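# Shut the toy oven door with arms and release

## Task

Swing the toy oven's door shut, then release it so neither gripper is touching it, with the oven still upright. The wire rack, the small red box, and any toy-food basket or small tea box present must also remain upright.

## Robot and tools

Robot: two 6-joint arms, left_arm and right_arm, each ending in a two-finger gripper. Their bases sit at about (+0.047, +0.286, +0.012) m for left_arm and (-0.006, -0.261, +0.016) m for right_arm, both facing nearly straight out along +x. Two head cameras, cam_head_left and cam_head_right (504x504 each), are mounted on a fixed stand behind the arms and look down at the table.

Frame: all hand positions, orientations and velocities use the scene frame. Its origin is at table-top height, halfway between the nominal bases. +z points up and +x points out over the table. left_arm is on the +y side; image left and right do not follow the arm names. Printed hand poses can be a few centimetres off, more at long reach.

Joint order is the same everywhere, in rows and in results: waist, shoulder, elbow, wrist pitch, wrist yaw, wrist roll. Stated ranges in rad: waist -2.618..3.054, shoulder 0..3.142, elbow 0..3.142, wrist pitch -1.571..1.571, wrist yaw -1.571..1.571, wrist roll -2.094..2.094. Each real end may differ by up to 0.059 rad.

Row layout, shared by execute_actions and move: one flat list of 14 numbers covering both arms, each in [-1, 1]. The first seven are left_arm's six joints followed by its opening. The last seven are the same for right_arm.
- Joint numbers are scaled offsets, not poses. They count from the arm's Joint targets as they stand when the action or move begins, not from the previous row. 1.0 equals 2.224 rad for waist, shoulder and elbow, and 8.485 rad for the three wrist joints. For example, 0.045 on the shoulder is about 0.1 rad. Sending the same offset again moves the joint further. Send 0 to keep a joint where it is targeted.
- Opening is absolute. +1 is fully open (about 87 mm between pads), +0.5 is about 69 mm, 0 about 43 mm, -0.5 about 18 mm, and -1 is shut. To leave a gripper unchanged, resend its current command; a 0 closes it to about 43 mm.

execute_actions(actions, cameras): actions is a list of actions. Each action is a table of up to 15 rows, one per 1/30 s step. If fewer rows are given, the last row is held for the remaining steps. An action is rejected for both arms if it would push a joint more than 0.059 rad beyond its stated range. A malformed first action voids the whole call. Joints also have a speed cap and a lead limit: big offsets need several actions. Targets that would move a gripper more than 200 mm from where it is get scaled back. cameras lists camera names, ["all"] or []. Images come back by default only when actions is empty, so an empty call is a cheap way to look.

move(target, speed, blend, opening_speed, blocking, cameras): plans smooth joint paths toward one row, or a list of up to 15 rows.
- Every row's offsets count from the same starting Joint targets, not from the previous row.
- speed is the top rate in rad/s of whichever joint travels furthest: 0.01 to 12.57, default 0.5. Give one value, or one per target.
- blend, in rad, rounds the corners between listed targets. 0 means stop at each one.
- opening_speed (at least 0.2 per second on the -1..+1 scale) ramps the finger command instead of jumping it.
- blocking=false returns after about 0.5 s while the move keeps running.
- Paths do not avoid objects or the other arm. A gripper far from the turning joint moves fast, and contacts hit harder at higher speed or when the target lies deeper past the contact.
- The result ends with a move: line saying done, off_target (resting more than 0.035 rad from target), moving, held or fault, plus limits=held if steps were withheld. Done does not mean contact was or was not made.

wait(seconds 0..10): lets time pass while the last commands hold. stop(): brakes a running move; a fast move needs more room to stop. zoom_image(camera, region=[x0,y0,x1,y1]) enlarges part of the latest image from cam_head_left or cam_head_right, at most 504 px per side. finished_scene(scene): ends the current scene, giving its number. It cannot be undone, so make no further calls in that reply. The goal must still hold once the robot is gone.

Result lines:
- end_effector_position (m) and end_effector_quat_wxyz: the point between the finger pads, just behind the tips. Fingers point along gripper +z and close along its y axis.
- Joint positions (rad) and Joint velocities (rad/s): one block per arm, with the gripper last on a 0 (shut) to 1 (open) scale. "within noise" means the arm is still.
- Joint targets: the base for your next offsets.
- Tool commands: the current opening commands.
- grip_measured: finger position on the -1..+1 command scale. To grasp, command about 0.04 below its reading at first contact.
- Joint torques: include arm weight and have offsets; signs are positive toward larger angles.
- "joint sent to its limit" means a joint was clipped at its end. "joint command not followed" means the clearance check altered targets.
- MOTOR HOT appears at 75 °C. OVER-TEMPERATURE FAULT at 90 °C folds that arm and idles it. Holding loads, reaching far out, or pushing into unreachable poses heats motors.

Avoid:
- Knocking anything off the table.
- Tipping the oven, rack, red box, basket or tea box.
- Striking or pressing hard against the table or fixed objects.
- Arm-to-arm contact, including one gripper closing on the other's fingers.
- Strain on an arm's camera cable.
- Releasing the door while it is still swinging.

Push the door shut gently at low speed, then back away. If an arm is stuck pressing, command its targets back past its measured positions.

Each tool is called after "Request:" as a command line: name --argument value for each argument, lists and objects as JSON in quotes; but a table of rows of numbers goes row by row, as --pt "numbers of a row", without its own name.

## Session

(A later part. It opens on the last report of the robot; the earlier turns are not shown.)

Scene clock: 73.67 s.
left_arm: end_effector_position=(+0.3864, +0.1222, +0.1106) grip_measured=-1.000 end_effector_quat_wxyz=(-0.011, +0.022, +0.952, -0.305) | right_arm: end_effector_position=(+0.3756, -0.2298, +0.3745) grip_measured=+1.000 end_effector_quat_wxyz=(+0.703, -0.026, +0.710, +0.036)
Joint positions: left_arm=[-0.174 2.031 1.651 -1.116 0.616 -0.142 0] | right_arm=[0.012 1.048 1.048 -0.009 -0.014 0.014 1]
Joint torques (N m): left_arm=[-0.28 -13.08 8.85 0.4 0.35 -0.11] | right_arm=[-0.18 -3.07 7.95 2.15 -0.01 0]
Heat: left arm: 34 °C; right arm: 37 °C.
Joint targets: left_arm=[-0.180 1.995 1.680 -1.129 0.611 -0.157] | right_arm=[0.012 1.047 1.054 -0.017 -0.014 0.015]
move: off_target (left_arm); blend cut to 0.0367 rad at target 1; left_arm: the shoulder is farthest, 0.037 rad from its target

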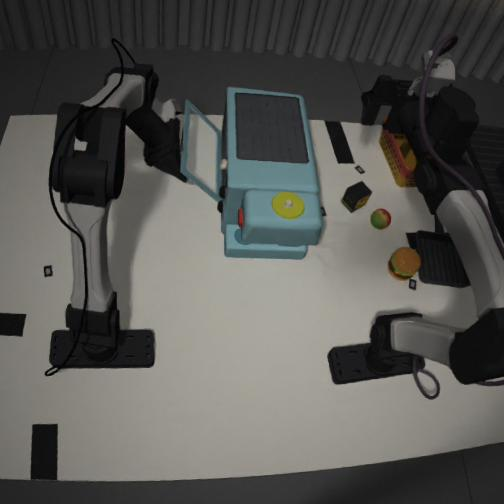

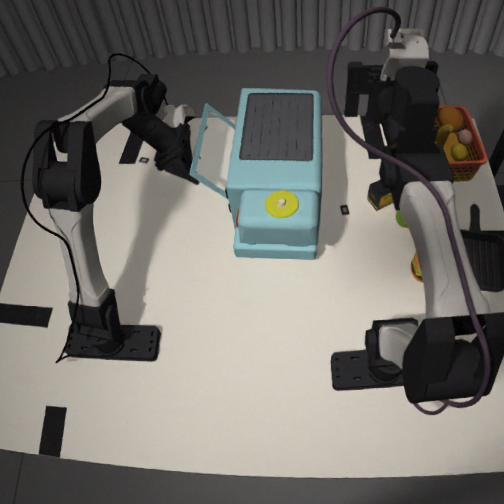

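Request:
move --target '[-0.06857, 0.03453, 0.08044, -0.01226, -0.02312, -0.01804, -1, 0, 0, 0, 0, 0, 0, 1]' --speed 0.15 --cameras '["all"]'

Request:
zoom_image --camera "cam_head_left" --region '[140, 90, 260, 210]'

Request:
zoom_image --camera "cam_head_right" --region '[140, 90, 260, 210]'

Scene clock: 79.30 s.
left_arm: end_effector_position=(+0.3855, +0.0876, +0.1305) grip_measured=-1.000 end_effector_quat_wxyz=(-0.006, +0.022, +0.976, -0.218) | right_arm: end_effector_position=(+0.3756, -0.2298, +0.3745) grip_measured=+1.000 end_effector_quat_wxyz=(+0.703, -0.026, +0.710, +0.036)
Joint positions: left_arm=[-0.327 2.055 1.829 -1.221 0.423 -0.296 0] | right_arm=[0.012 1.048 1.048 -0.009 -0.014 0.014 1]
Joint torques (N m): left_arm=[-0.23 -8.54 9.13 0.46 0.22 -0.13] | right_arm=[-0.06 -3.44 8.09 2.16 0.01 0.02]
Heat: left arm: 35 °C; right arm: 37 °C.
Joint targets: left_arm=[-0.332 2.071 1.859 -1.233 0.414 -0.310] | right_arm=[0.012 1.047 1.054 -0.017 -0.014 0.015]
move: done

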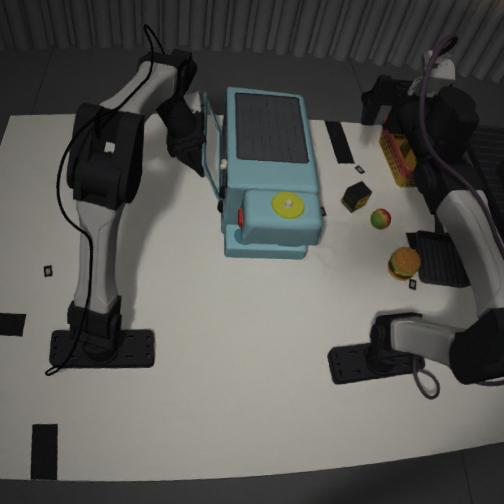

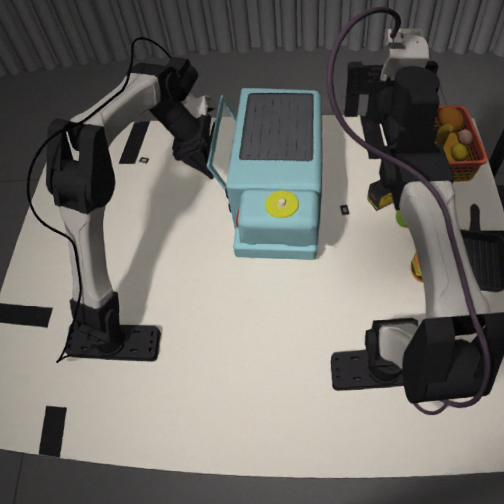

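Scaled by 4.200 from the camera's 504x504 image, which has a finer 720x720 frame.

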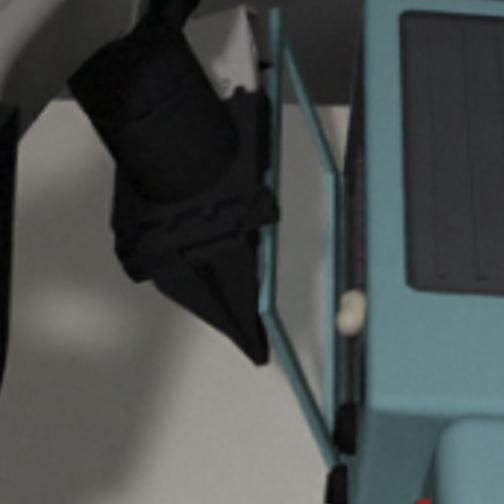

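Scaled by 4.200 from the camera's 504x504 image, which has a finer 720x720 frame.

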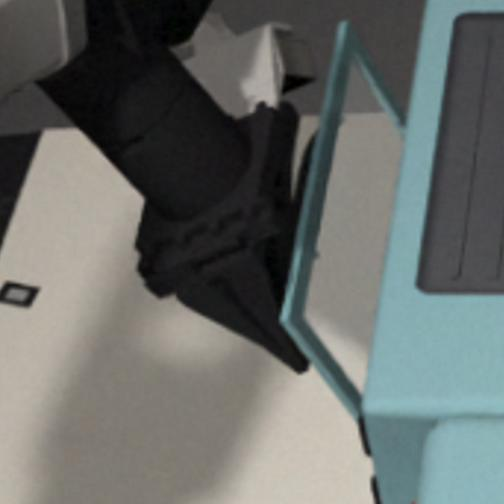

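Request:
move --target '[-0.05202, 0.03728, 0.0813, -0.01188, -0.01559, -0.01235, -1, 0, 0, 0, 0, 0, 0, 1]' --speed 0.12 --cameras '["all"]'

Request:
zoom_image --camera "cam_head_left" --region '[150, 80, 270, 200]'

Request:
zoom_image --camera "cam_head_right" --region '[150, 80, 270, 200]'

Scene clock: 82.23 s.
left_arm: end_effector_position=(+0.3850, +0.0574, +0.1360) grip_measured=-1.000 end_effector_quat_wxyz=(-0.004, +0.024, +0.987, -0.156) | right_arm: end_effector_position=(+0.3756, -0.2298, +0.3745) grip_measured=+1.000 end_effector_quat_wxyz=(+0.703, -0.026, +0.710, +0.036)
Joint positions: left_arm=[-0.443 2.138 2.01 -1.322 0.29 -0.401 0] | right_arm=[0.012 1.048 1.048 -0.009 -0.014 0.014 1]
Joint torques (N m): left_arm=[-0.23 -9.03 9.06 0.47 0.13 -0.09] | right_arm=[-0.09 -3.12 7.9 2.15 -0.04 0.02]
Heat: left arm: 35 °C; right arm: 37 °C.
Joint targets: left_arm=[-0.448 2.154 2.040 -1.333 0.282 -0.415] | right_arm=[0.012 1.047 1.054 -0.017 -0.014 0.015]
move: done

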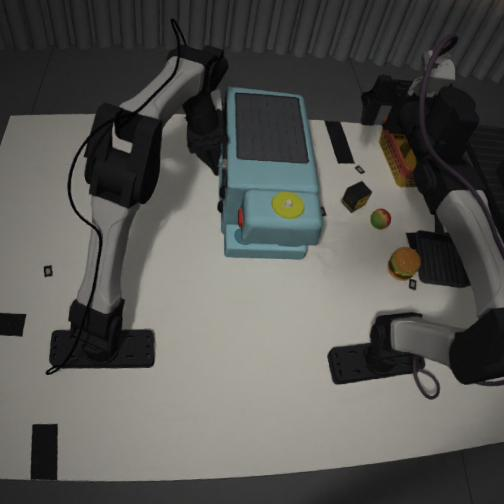

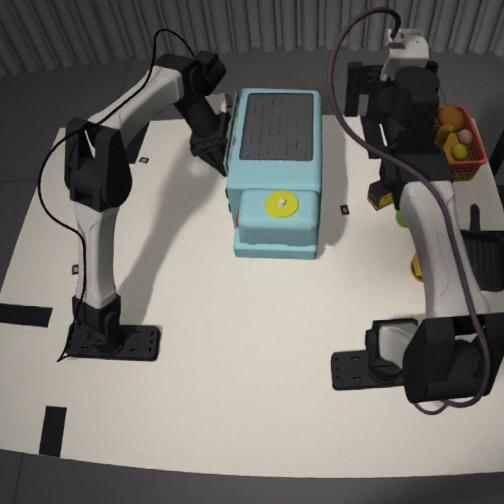

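Scaled by 4.200 from the camera's 504x504 image, which has a finer 720x720 frame.

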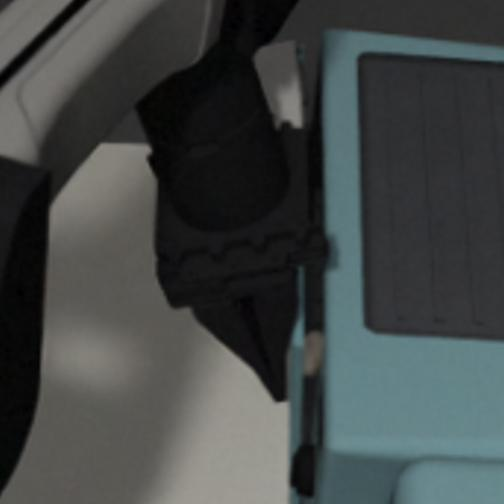

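Scaled by 4.200 from the camera's 504x504 image, which has a finer 720x720 frame.

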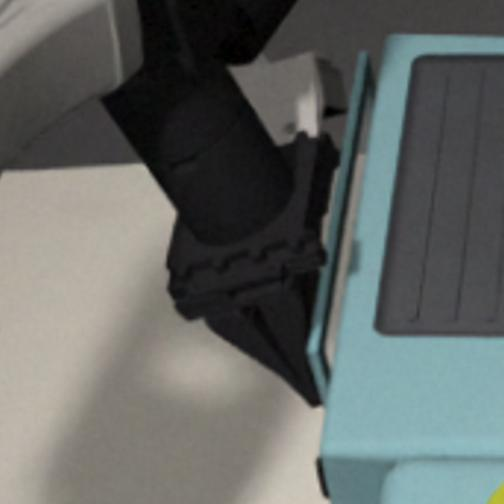

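Request:
move --target '[-0.01709, 0.01906, 0.03561, -0.00563, -0.0061, -0.00422, -1, 0, 0, 0, 0, 0, 0, 1]' --speed 0.08 --cameras '["all"]'

Request:
zoom_image --camera "cam_head_left" --region '[170, 70, 290, 190]'

Request:
zoom_image --camera "cam_head_right" --region '[170, 70, 290, 190]'

Scene clock: 85.10 s.
left_arm: end_effector_position=(+0.3856, +0.0500, +0.1366) grip_measured=-1.000 end_effector_quat_wxyz=(-0.002, +0.022, +0.991, -0.129) | right_arm: end_effector_position=(+0.3756, -0.2298, +0.3745) grip_measured=+1.000 end_effector_quat_wxyz=(+0.703, -0.026, +0.710, +0.036)
Joint positions: left_arm=[-0.478 2.179 2.089 -1.372 0.235 -0.436 0] | right_arm=[0.012 1.048 1.048 -0.009 -0.014 0.014 1]
Joint torques (N m): left_arm=[-0.47 -9.14 8.98 0.44 0.12 -0.13] | right_arm=[-0.08 -3.28 7.94 2.15 -0.05 0.06]
Heat: left arm: 35 °C; right arm: 37 °C.
Joint targets: left_arm=[-0.486 2.197 2.120 -1.381 0.230 -0.451] | right_arm=[0.012 1.047 1.054 -0.017 -0.014 0.015]
move: done

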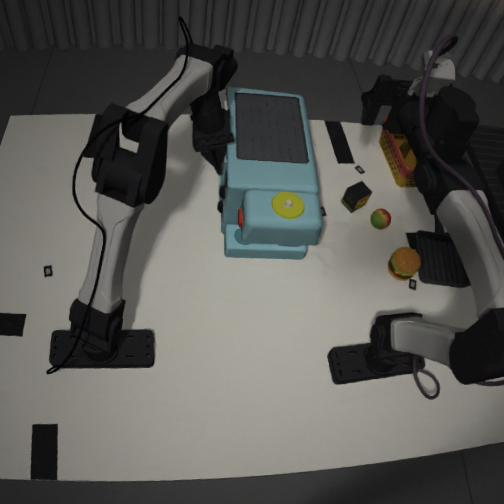

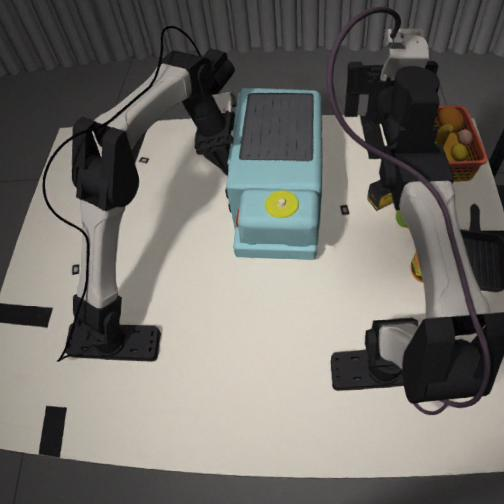

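Scaled by 4.200 from the camera's 504x504 image, which has a finer 720x720 frame.

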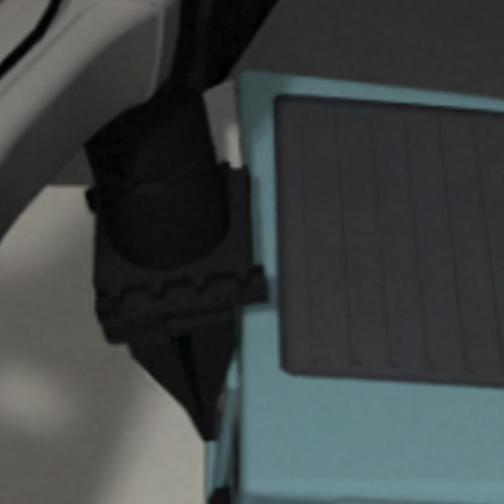

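Scaled by 4.200 from the camera's 504x504 image, which has a finer 720x720 frame.

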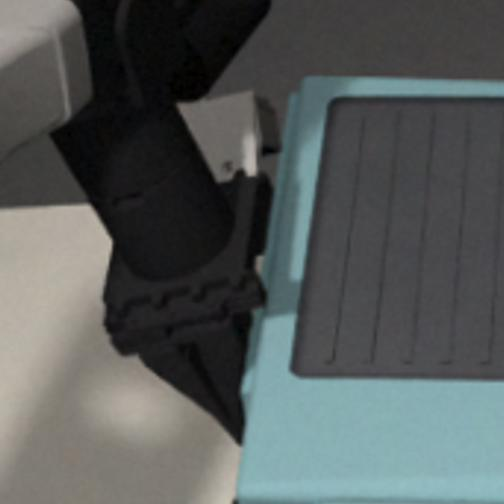

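Request:
move --target '[-0.009, 0, 0, 0, 0, 0, -1, 0, 0, 0, 0, 0, 0, 1]' --speed 0.05 --cameras '["all"]'

Request:
zoom_image --camera "cam_head_left" --region '[190, 120, 260, 190]'

Request:
zoom_image --camera "cam_head_right" --region '[190, 120, 260, 190]'

Scene clock: 86.27 s.
left_arm: end_effector_position=(+0.3826, +0.0505, +0.1357) grip_measured=-1.000 end_effector_quat_wxyz=(-0.003, +0.026, +0.993, -0.118) | right_arm: end_effector_position=(+0.3756, -0.2298, +0.3745) grip_measured=+1.000 end_effector_quat_wxyz=(+0.703, -0.026, +0.710, +0.036)
Joint positions: left_arm=[-0.488 2.179 2.089 -1.382 0.215 -0.436 0] | right_arm=[0.012 1.048 1.048 -0.009 -0.014 0.014 1]
Joint torques (N m): left_arm=[-1.29 -9.2 8.95 0.54 0.36 -0.13] | right_arm=[-0.08 -3.41 8.12 2.2 -0.04 0.07]
Heat: left arm: 35 °C; right arm: 38 °C.
Joint targets: left_arm=[-0.506 2.197 2.120 -1.381 0.230 -0.451] | right_arm=[0.012 1.047 1.054 -0.017 -0.014 0.015]
move: done

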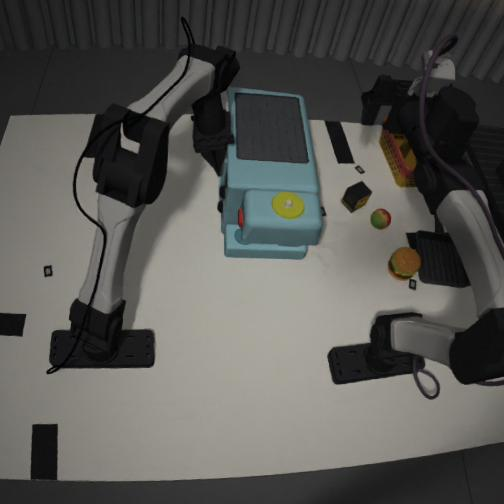

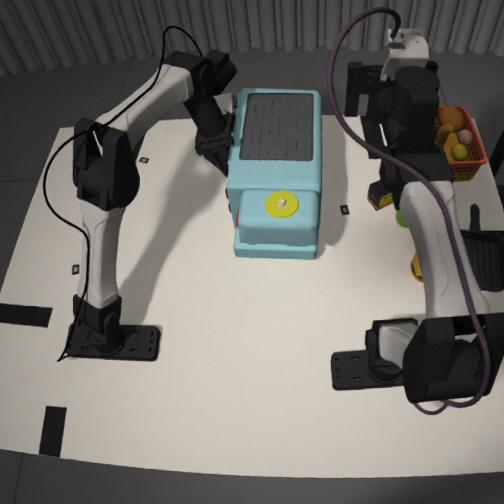

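Scaled by 7.200 from the camera's 504x504 image, which has a finer 720x720 frame.

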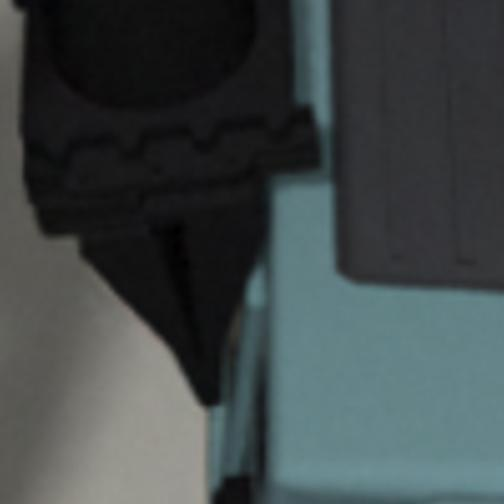

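Scaled by 7.200 from the camera's 504x504 image, which has a finer 720x720 frame.

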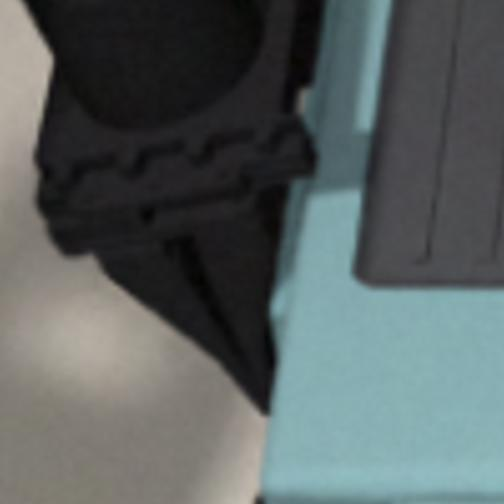

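Request:
zoom_image --camera "cam_head_left" --region '[205, 145, 245, 185]'

Request:
zoom_image --camera "cam_head_left" --region '[205, 170, 245, 210]'

Request:
zoom_image --camera "cam_head_right" --region '[215, 80, 265, 130]'

Request:
zoom_image --camera "cam_head_right" --region '[215, 145, 265, 195]'

Scaled by 12.600 from the camera's 504x504 image, which has a finer 720x720 frame.

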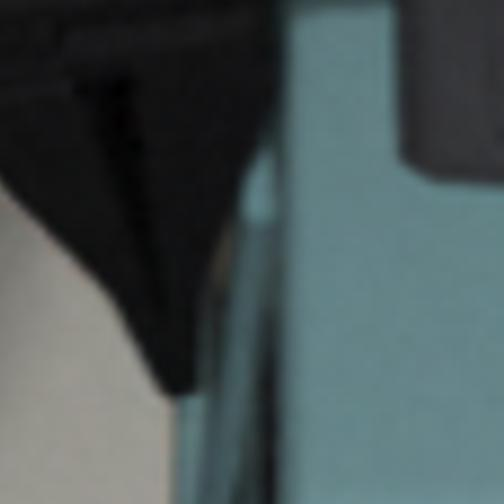

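Scaled by 12.600 from the camera's 504x504 image, which has a finer 720x720 frame.

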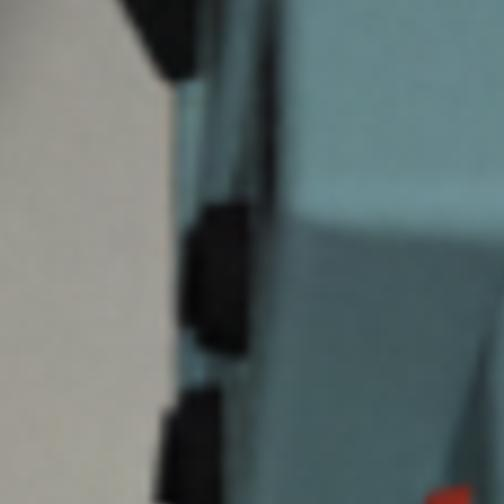

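Scaled by 10.080 from the camera's 504x504 image, which has a finer 720x720 frame.

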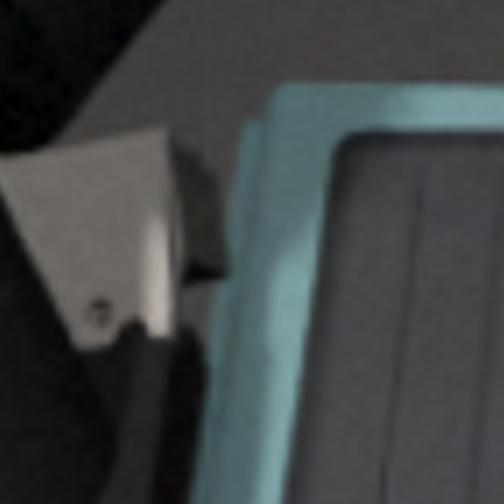

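Scaled by 10.080 from the camera's 504x504 image, which has a finer 720x720 frame.

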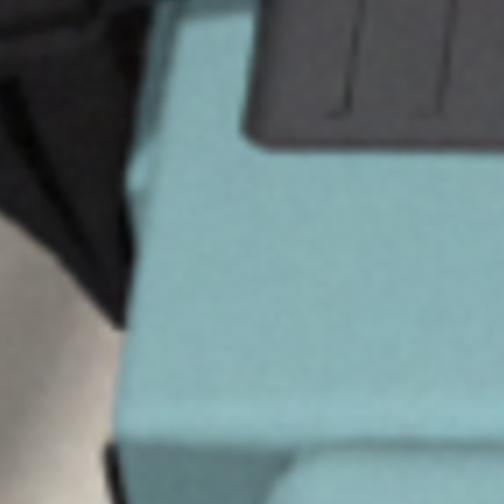

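Request:
move --target '[0.03147, -0.04317, -0.05396, 0.00825, 0.00825, 0.00766, -1, 0, 0, 0, 0, 0, 0, 1]' --speed 0.08 --cameras '["all"]'

Request:
zoom_image --camera "cam_head_left" --region '[190, 90, 290, 190]'

Request:
zoom_image --camera "cam_head_right" --region '[190, 90, 290, 190]'

Scene clock: 89.50 s.
left_arm: end_effector_position=(+0.3859, +0.0581, +0.1352) grip_measured=-1.000 end_effector_quat_wxyz=(-0.005, +0.024, +0.987, -0.156) | right_arm: end_effector_position=(+0.3756, -0.2298, +0.3745) grip_measured=+1.000 end_effector_quat_wxyz=(+0.703, -0.026, +0.710, +0.036)
Joint positions: left_arm=[-0.44 2.142 2.013 -1.323 0.291 -0.399 0] | right_arm=[0.012 1.048 1.048 -0.009 -0.014 0.014 1]
Joint torques (N m): left_arm=[0.57 -14.34 5.23 0.69 0.32 0.14] | right_arm=[-0.09 -3.26 7.99 2.15 -0.01 0.01]
Heat: left arm: 36 °C; right arm: 38 °C.
Joint targets: left_arm=[-0.436 2.101 2.000 -1.311 0.301 -0.386] | right_arm=[0.012 1.047 1.054 -0.017 -0.014 0.015]
move: off_target (left_arm); left_arm: the shoulder is farthest, 0.041 rad from its target

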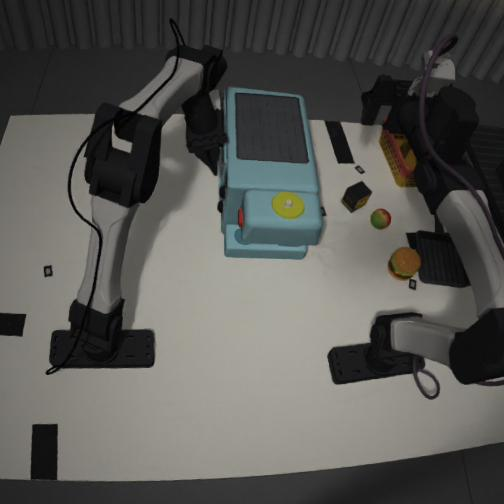

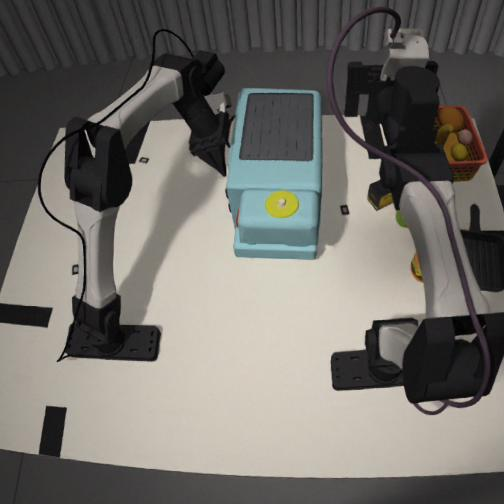

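Scaled by 5.040 from the camera's 504x504 image, which has a finer 720x720 frame.

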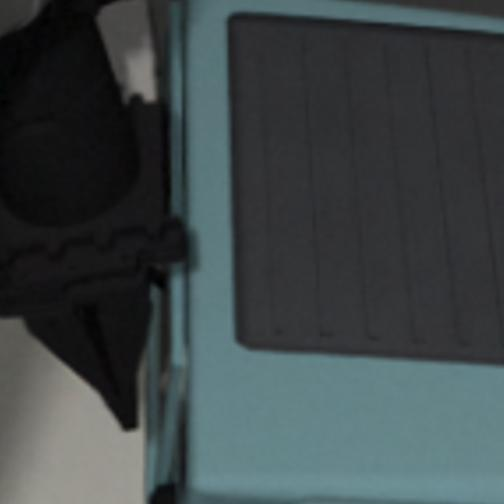

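Scaled by 5.040 from the camera's 504x504 image, which has a finer 720x720 frame.

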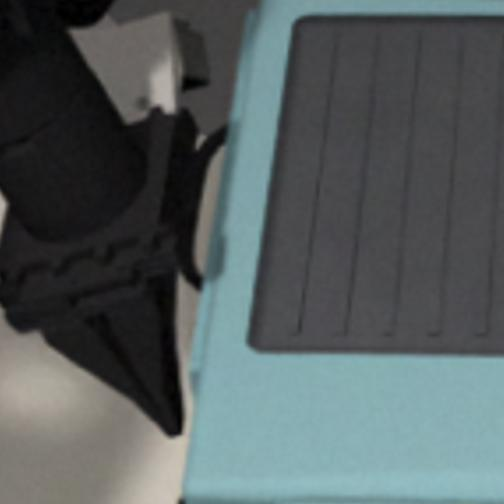

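Request:
move --target '[0.1286, 0, 0, 0, 0, 0, -1, 0, 0, 0, 0, 0, 0, 1]' --speed 0.4 --cameras '["all"]'

Request:
zoom_image --camera "cam_head_left" --region '[180, 80, 340, 240]'

Request:
zoom_image --camera "cam_head_right" --region '[180, 80, 340, 240]'

Scene clock: 91.03 s.
left_arm: end_effector_position=(+0.4379, +0.1660, +0.1355) grip_measured=-1.000 end_effector_quat_wxyz=(+0.019, -0.121, +0.980, -0.158) | right_arm: end_effector_position=(+0.3756, -0.2298, +0.3745) grip_measured=+1.000 end_effector_quat_wxyz=(+0.703, -0.026, +0.710, +0.036)
Joint positions: left_arm=[-0.144 2.142 2.013 -1.321 0.296 -0.398 0] | right_arm=[0.012 1.048 1.048 -0.009 -0.014 0.014 1]
Joint torques (N m): left_arm=[-0.16 -14.37 5.23 0.69 0.28 0.16] | right_arm=[-0.25 -3.29 7.72 2.11 0.04 0.02]
Heat: left arm: 36 °C; right arm: 38 °C.
Joint targets: left_arm=[-0.150 2.101 2.000 -1.311 0.300 -0.386] | right_arm=[0.012 1.047 1.054 -0.017 -0.014 0.015]
move: off_target (left_arm); left_arm: the shoulder is farthest, 0.041 rad from its target

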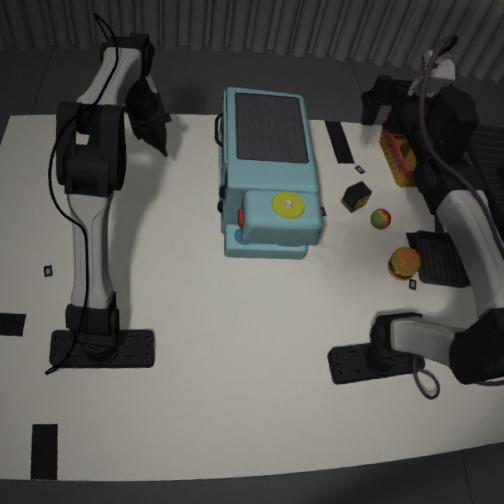

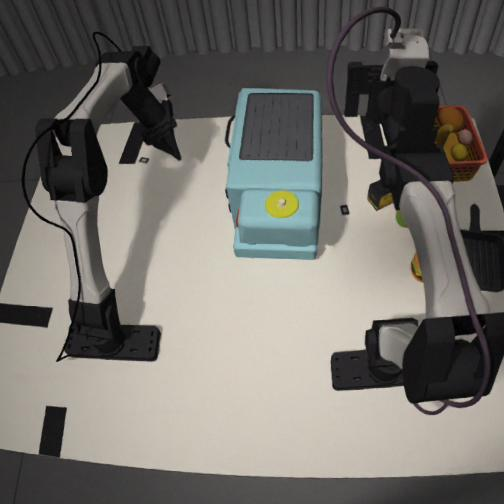

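Scaled by 3.150 from the camera's 504x504 image, which has a finer 720x720 frame.

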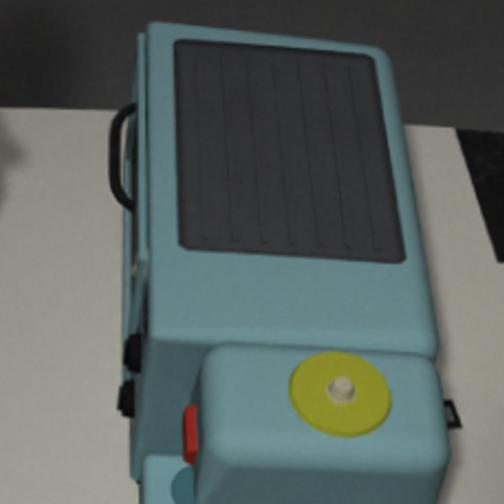

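Scaled by 3.150 from the camera's 504x504 image, which has a finer 720x720 frame.

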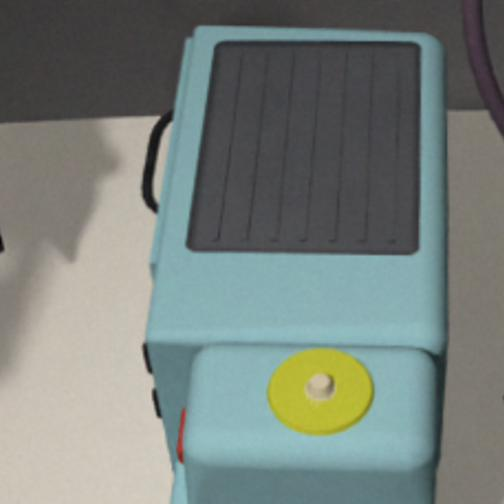

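Request:
zoom_image --camera "cam_head_left" --region '[205, 80, 265, 140]'

Request:
zoom_image --camera "cam_head_left" --region '[205, 135, 265, 195]'

Request:
zoom_image --camera "cam_head_right" --region '[215, 80, 275, 140]'

Request:
zoom_image --camera "cam_head_right" --region '[215, 135, 275, 195]'

Scaled by 8.400 from the camera's 504x504 image, which has a finer 720x720 frame.

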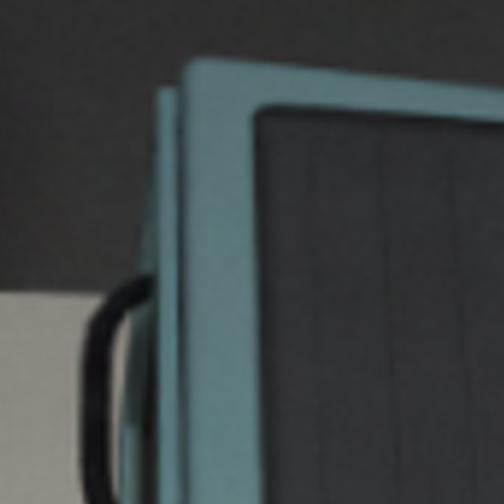

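Scaled by 8.400 from the camera's 504x504 image, which has a finer 720x720 frame.

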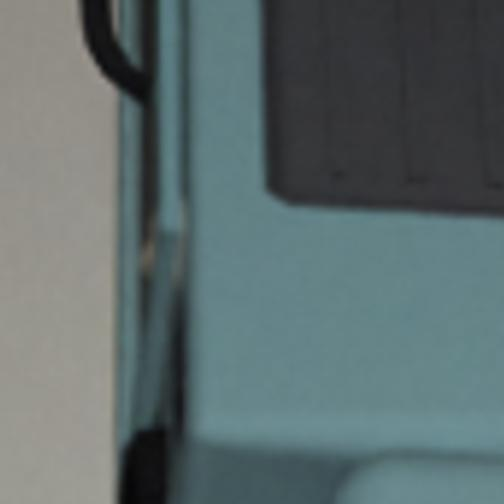

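Scaled by 8.400 from the camera's 504x504 image, which has a finer 720x720 frame.

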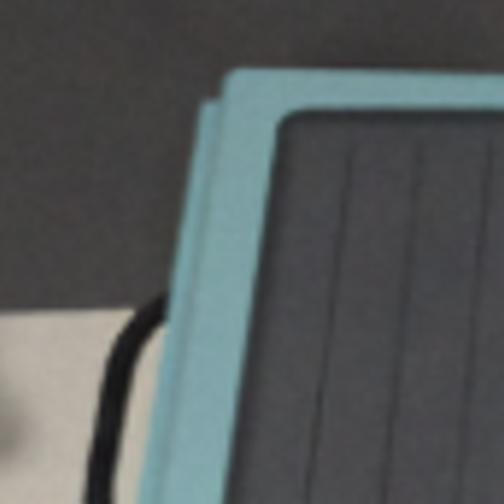

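Scaled by 8.400 from the camera's 504x504 image, which has a finer 720x720 frame.

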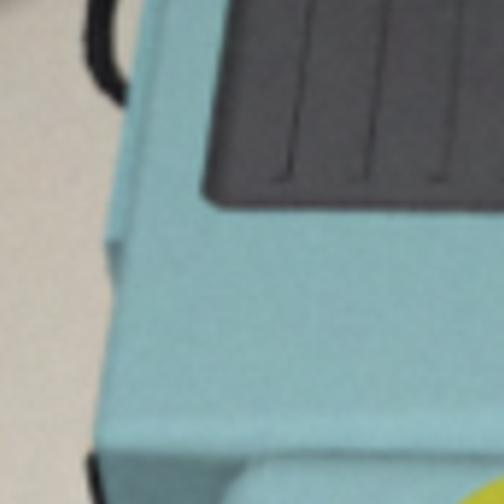

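Request:
move --target '[0, 0, 0, 0, 0, 0, -1, -0.2302, 0.1587, 0.1106, -0.1512, -0.1398, -0.0018, -1]' --speed 0.5 --opening_speed 1.5 --cameras '["all"]'

Request:
zoom_image --camera "cam_head_left" --region '[300, 120, 460, 280]'

Request:
zoom_image --camera "cam_head_right" --region '[300, 120, 460, 280]'

Scene clock: 100.60 s.
left_arm: end_effector_position=(+0.4378, +0.1657, +0.1355) grip_measured=-1.000 end_effector_quat_wxyz=(+0.019, -0.121, +0.980, -0.158) | right_arm: end_effector_position=(+0.2475, -0.1980, +0.2782) grip_measured=-0.975 end_effector_quat_wxyz=(+0.185, +0.137, +0.814, +0.533)
Joint positions: left_arm=[-0.145 2.142 2.013 -1.321 0.296 -0.398 0] | right_arm=[-0.496 1.383 1.272 -1.29 -1.194 0.014 0.012]
Joint torques (N m): left_arm=[-0.2 -14.35 5.24 0.7 0.28 0.16] | right_arm=[-0.5 -3.51 8.83 0.56 -0.63 -0.27]
Heat: left arm: 37 °C; right arm: 37 °C.
Joint targets: left_arm=[-0.150 2.101 2.000 -1.311 0.300 -0.386] | right_arm=[-0.500 1.400 1.300 -1.300 -1.200 -0.001]
move: off_target (left_arm); left_arm: the shoulder is farthest, 0.041 rad from its target

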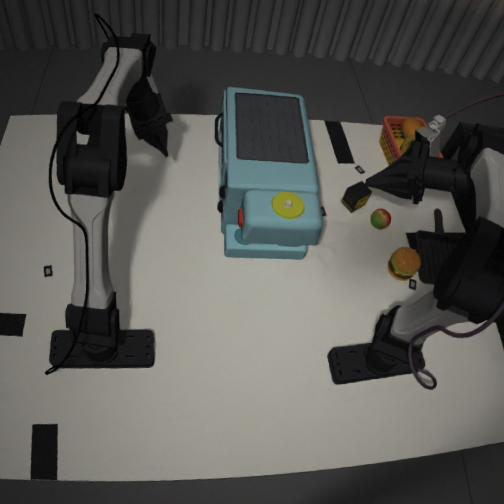

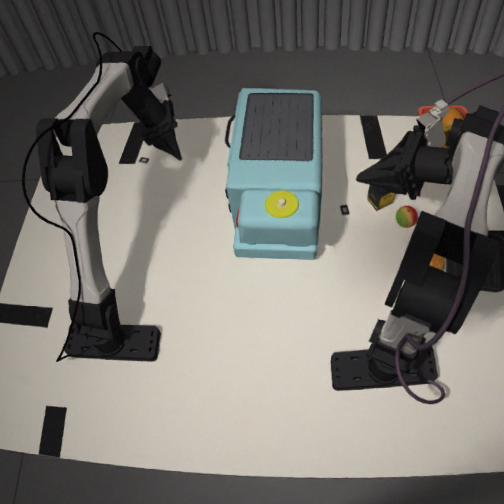

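Scaled by 3.150 from the camera's 504x504 image, which has a finer 720x720 frame.

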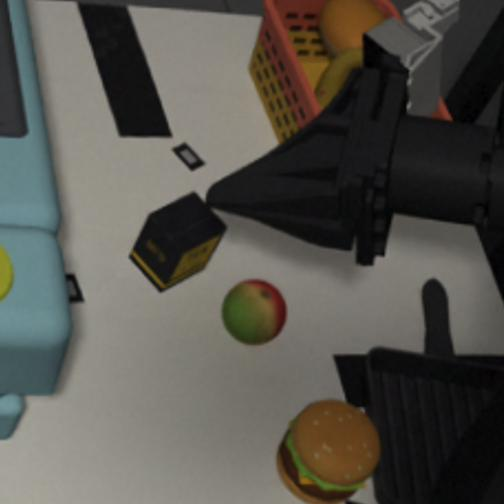

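Scaled by 3.150 from the camera's 504x504 image, which has a finer 720x720 frame.

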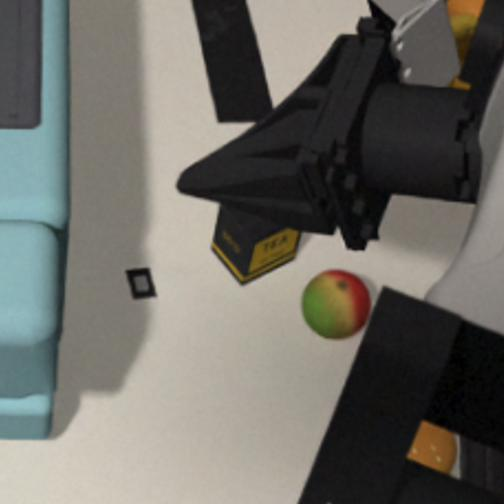

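Request:
finished_scene --scene 1

The scene is finished: the task was done.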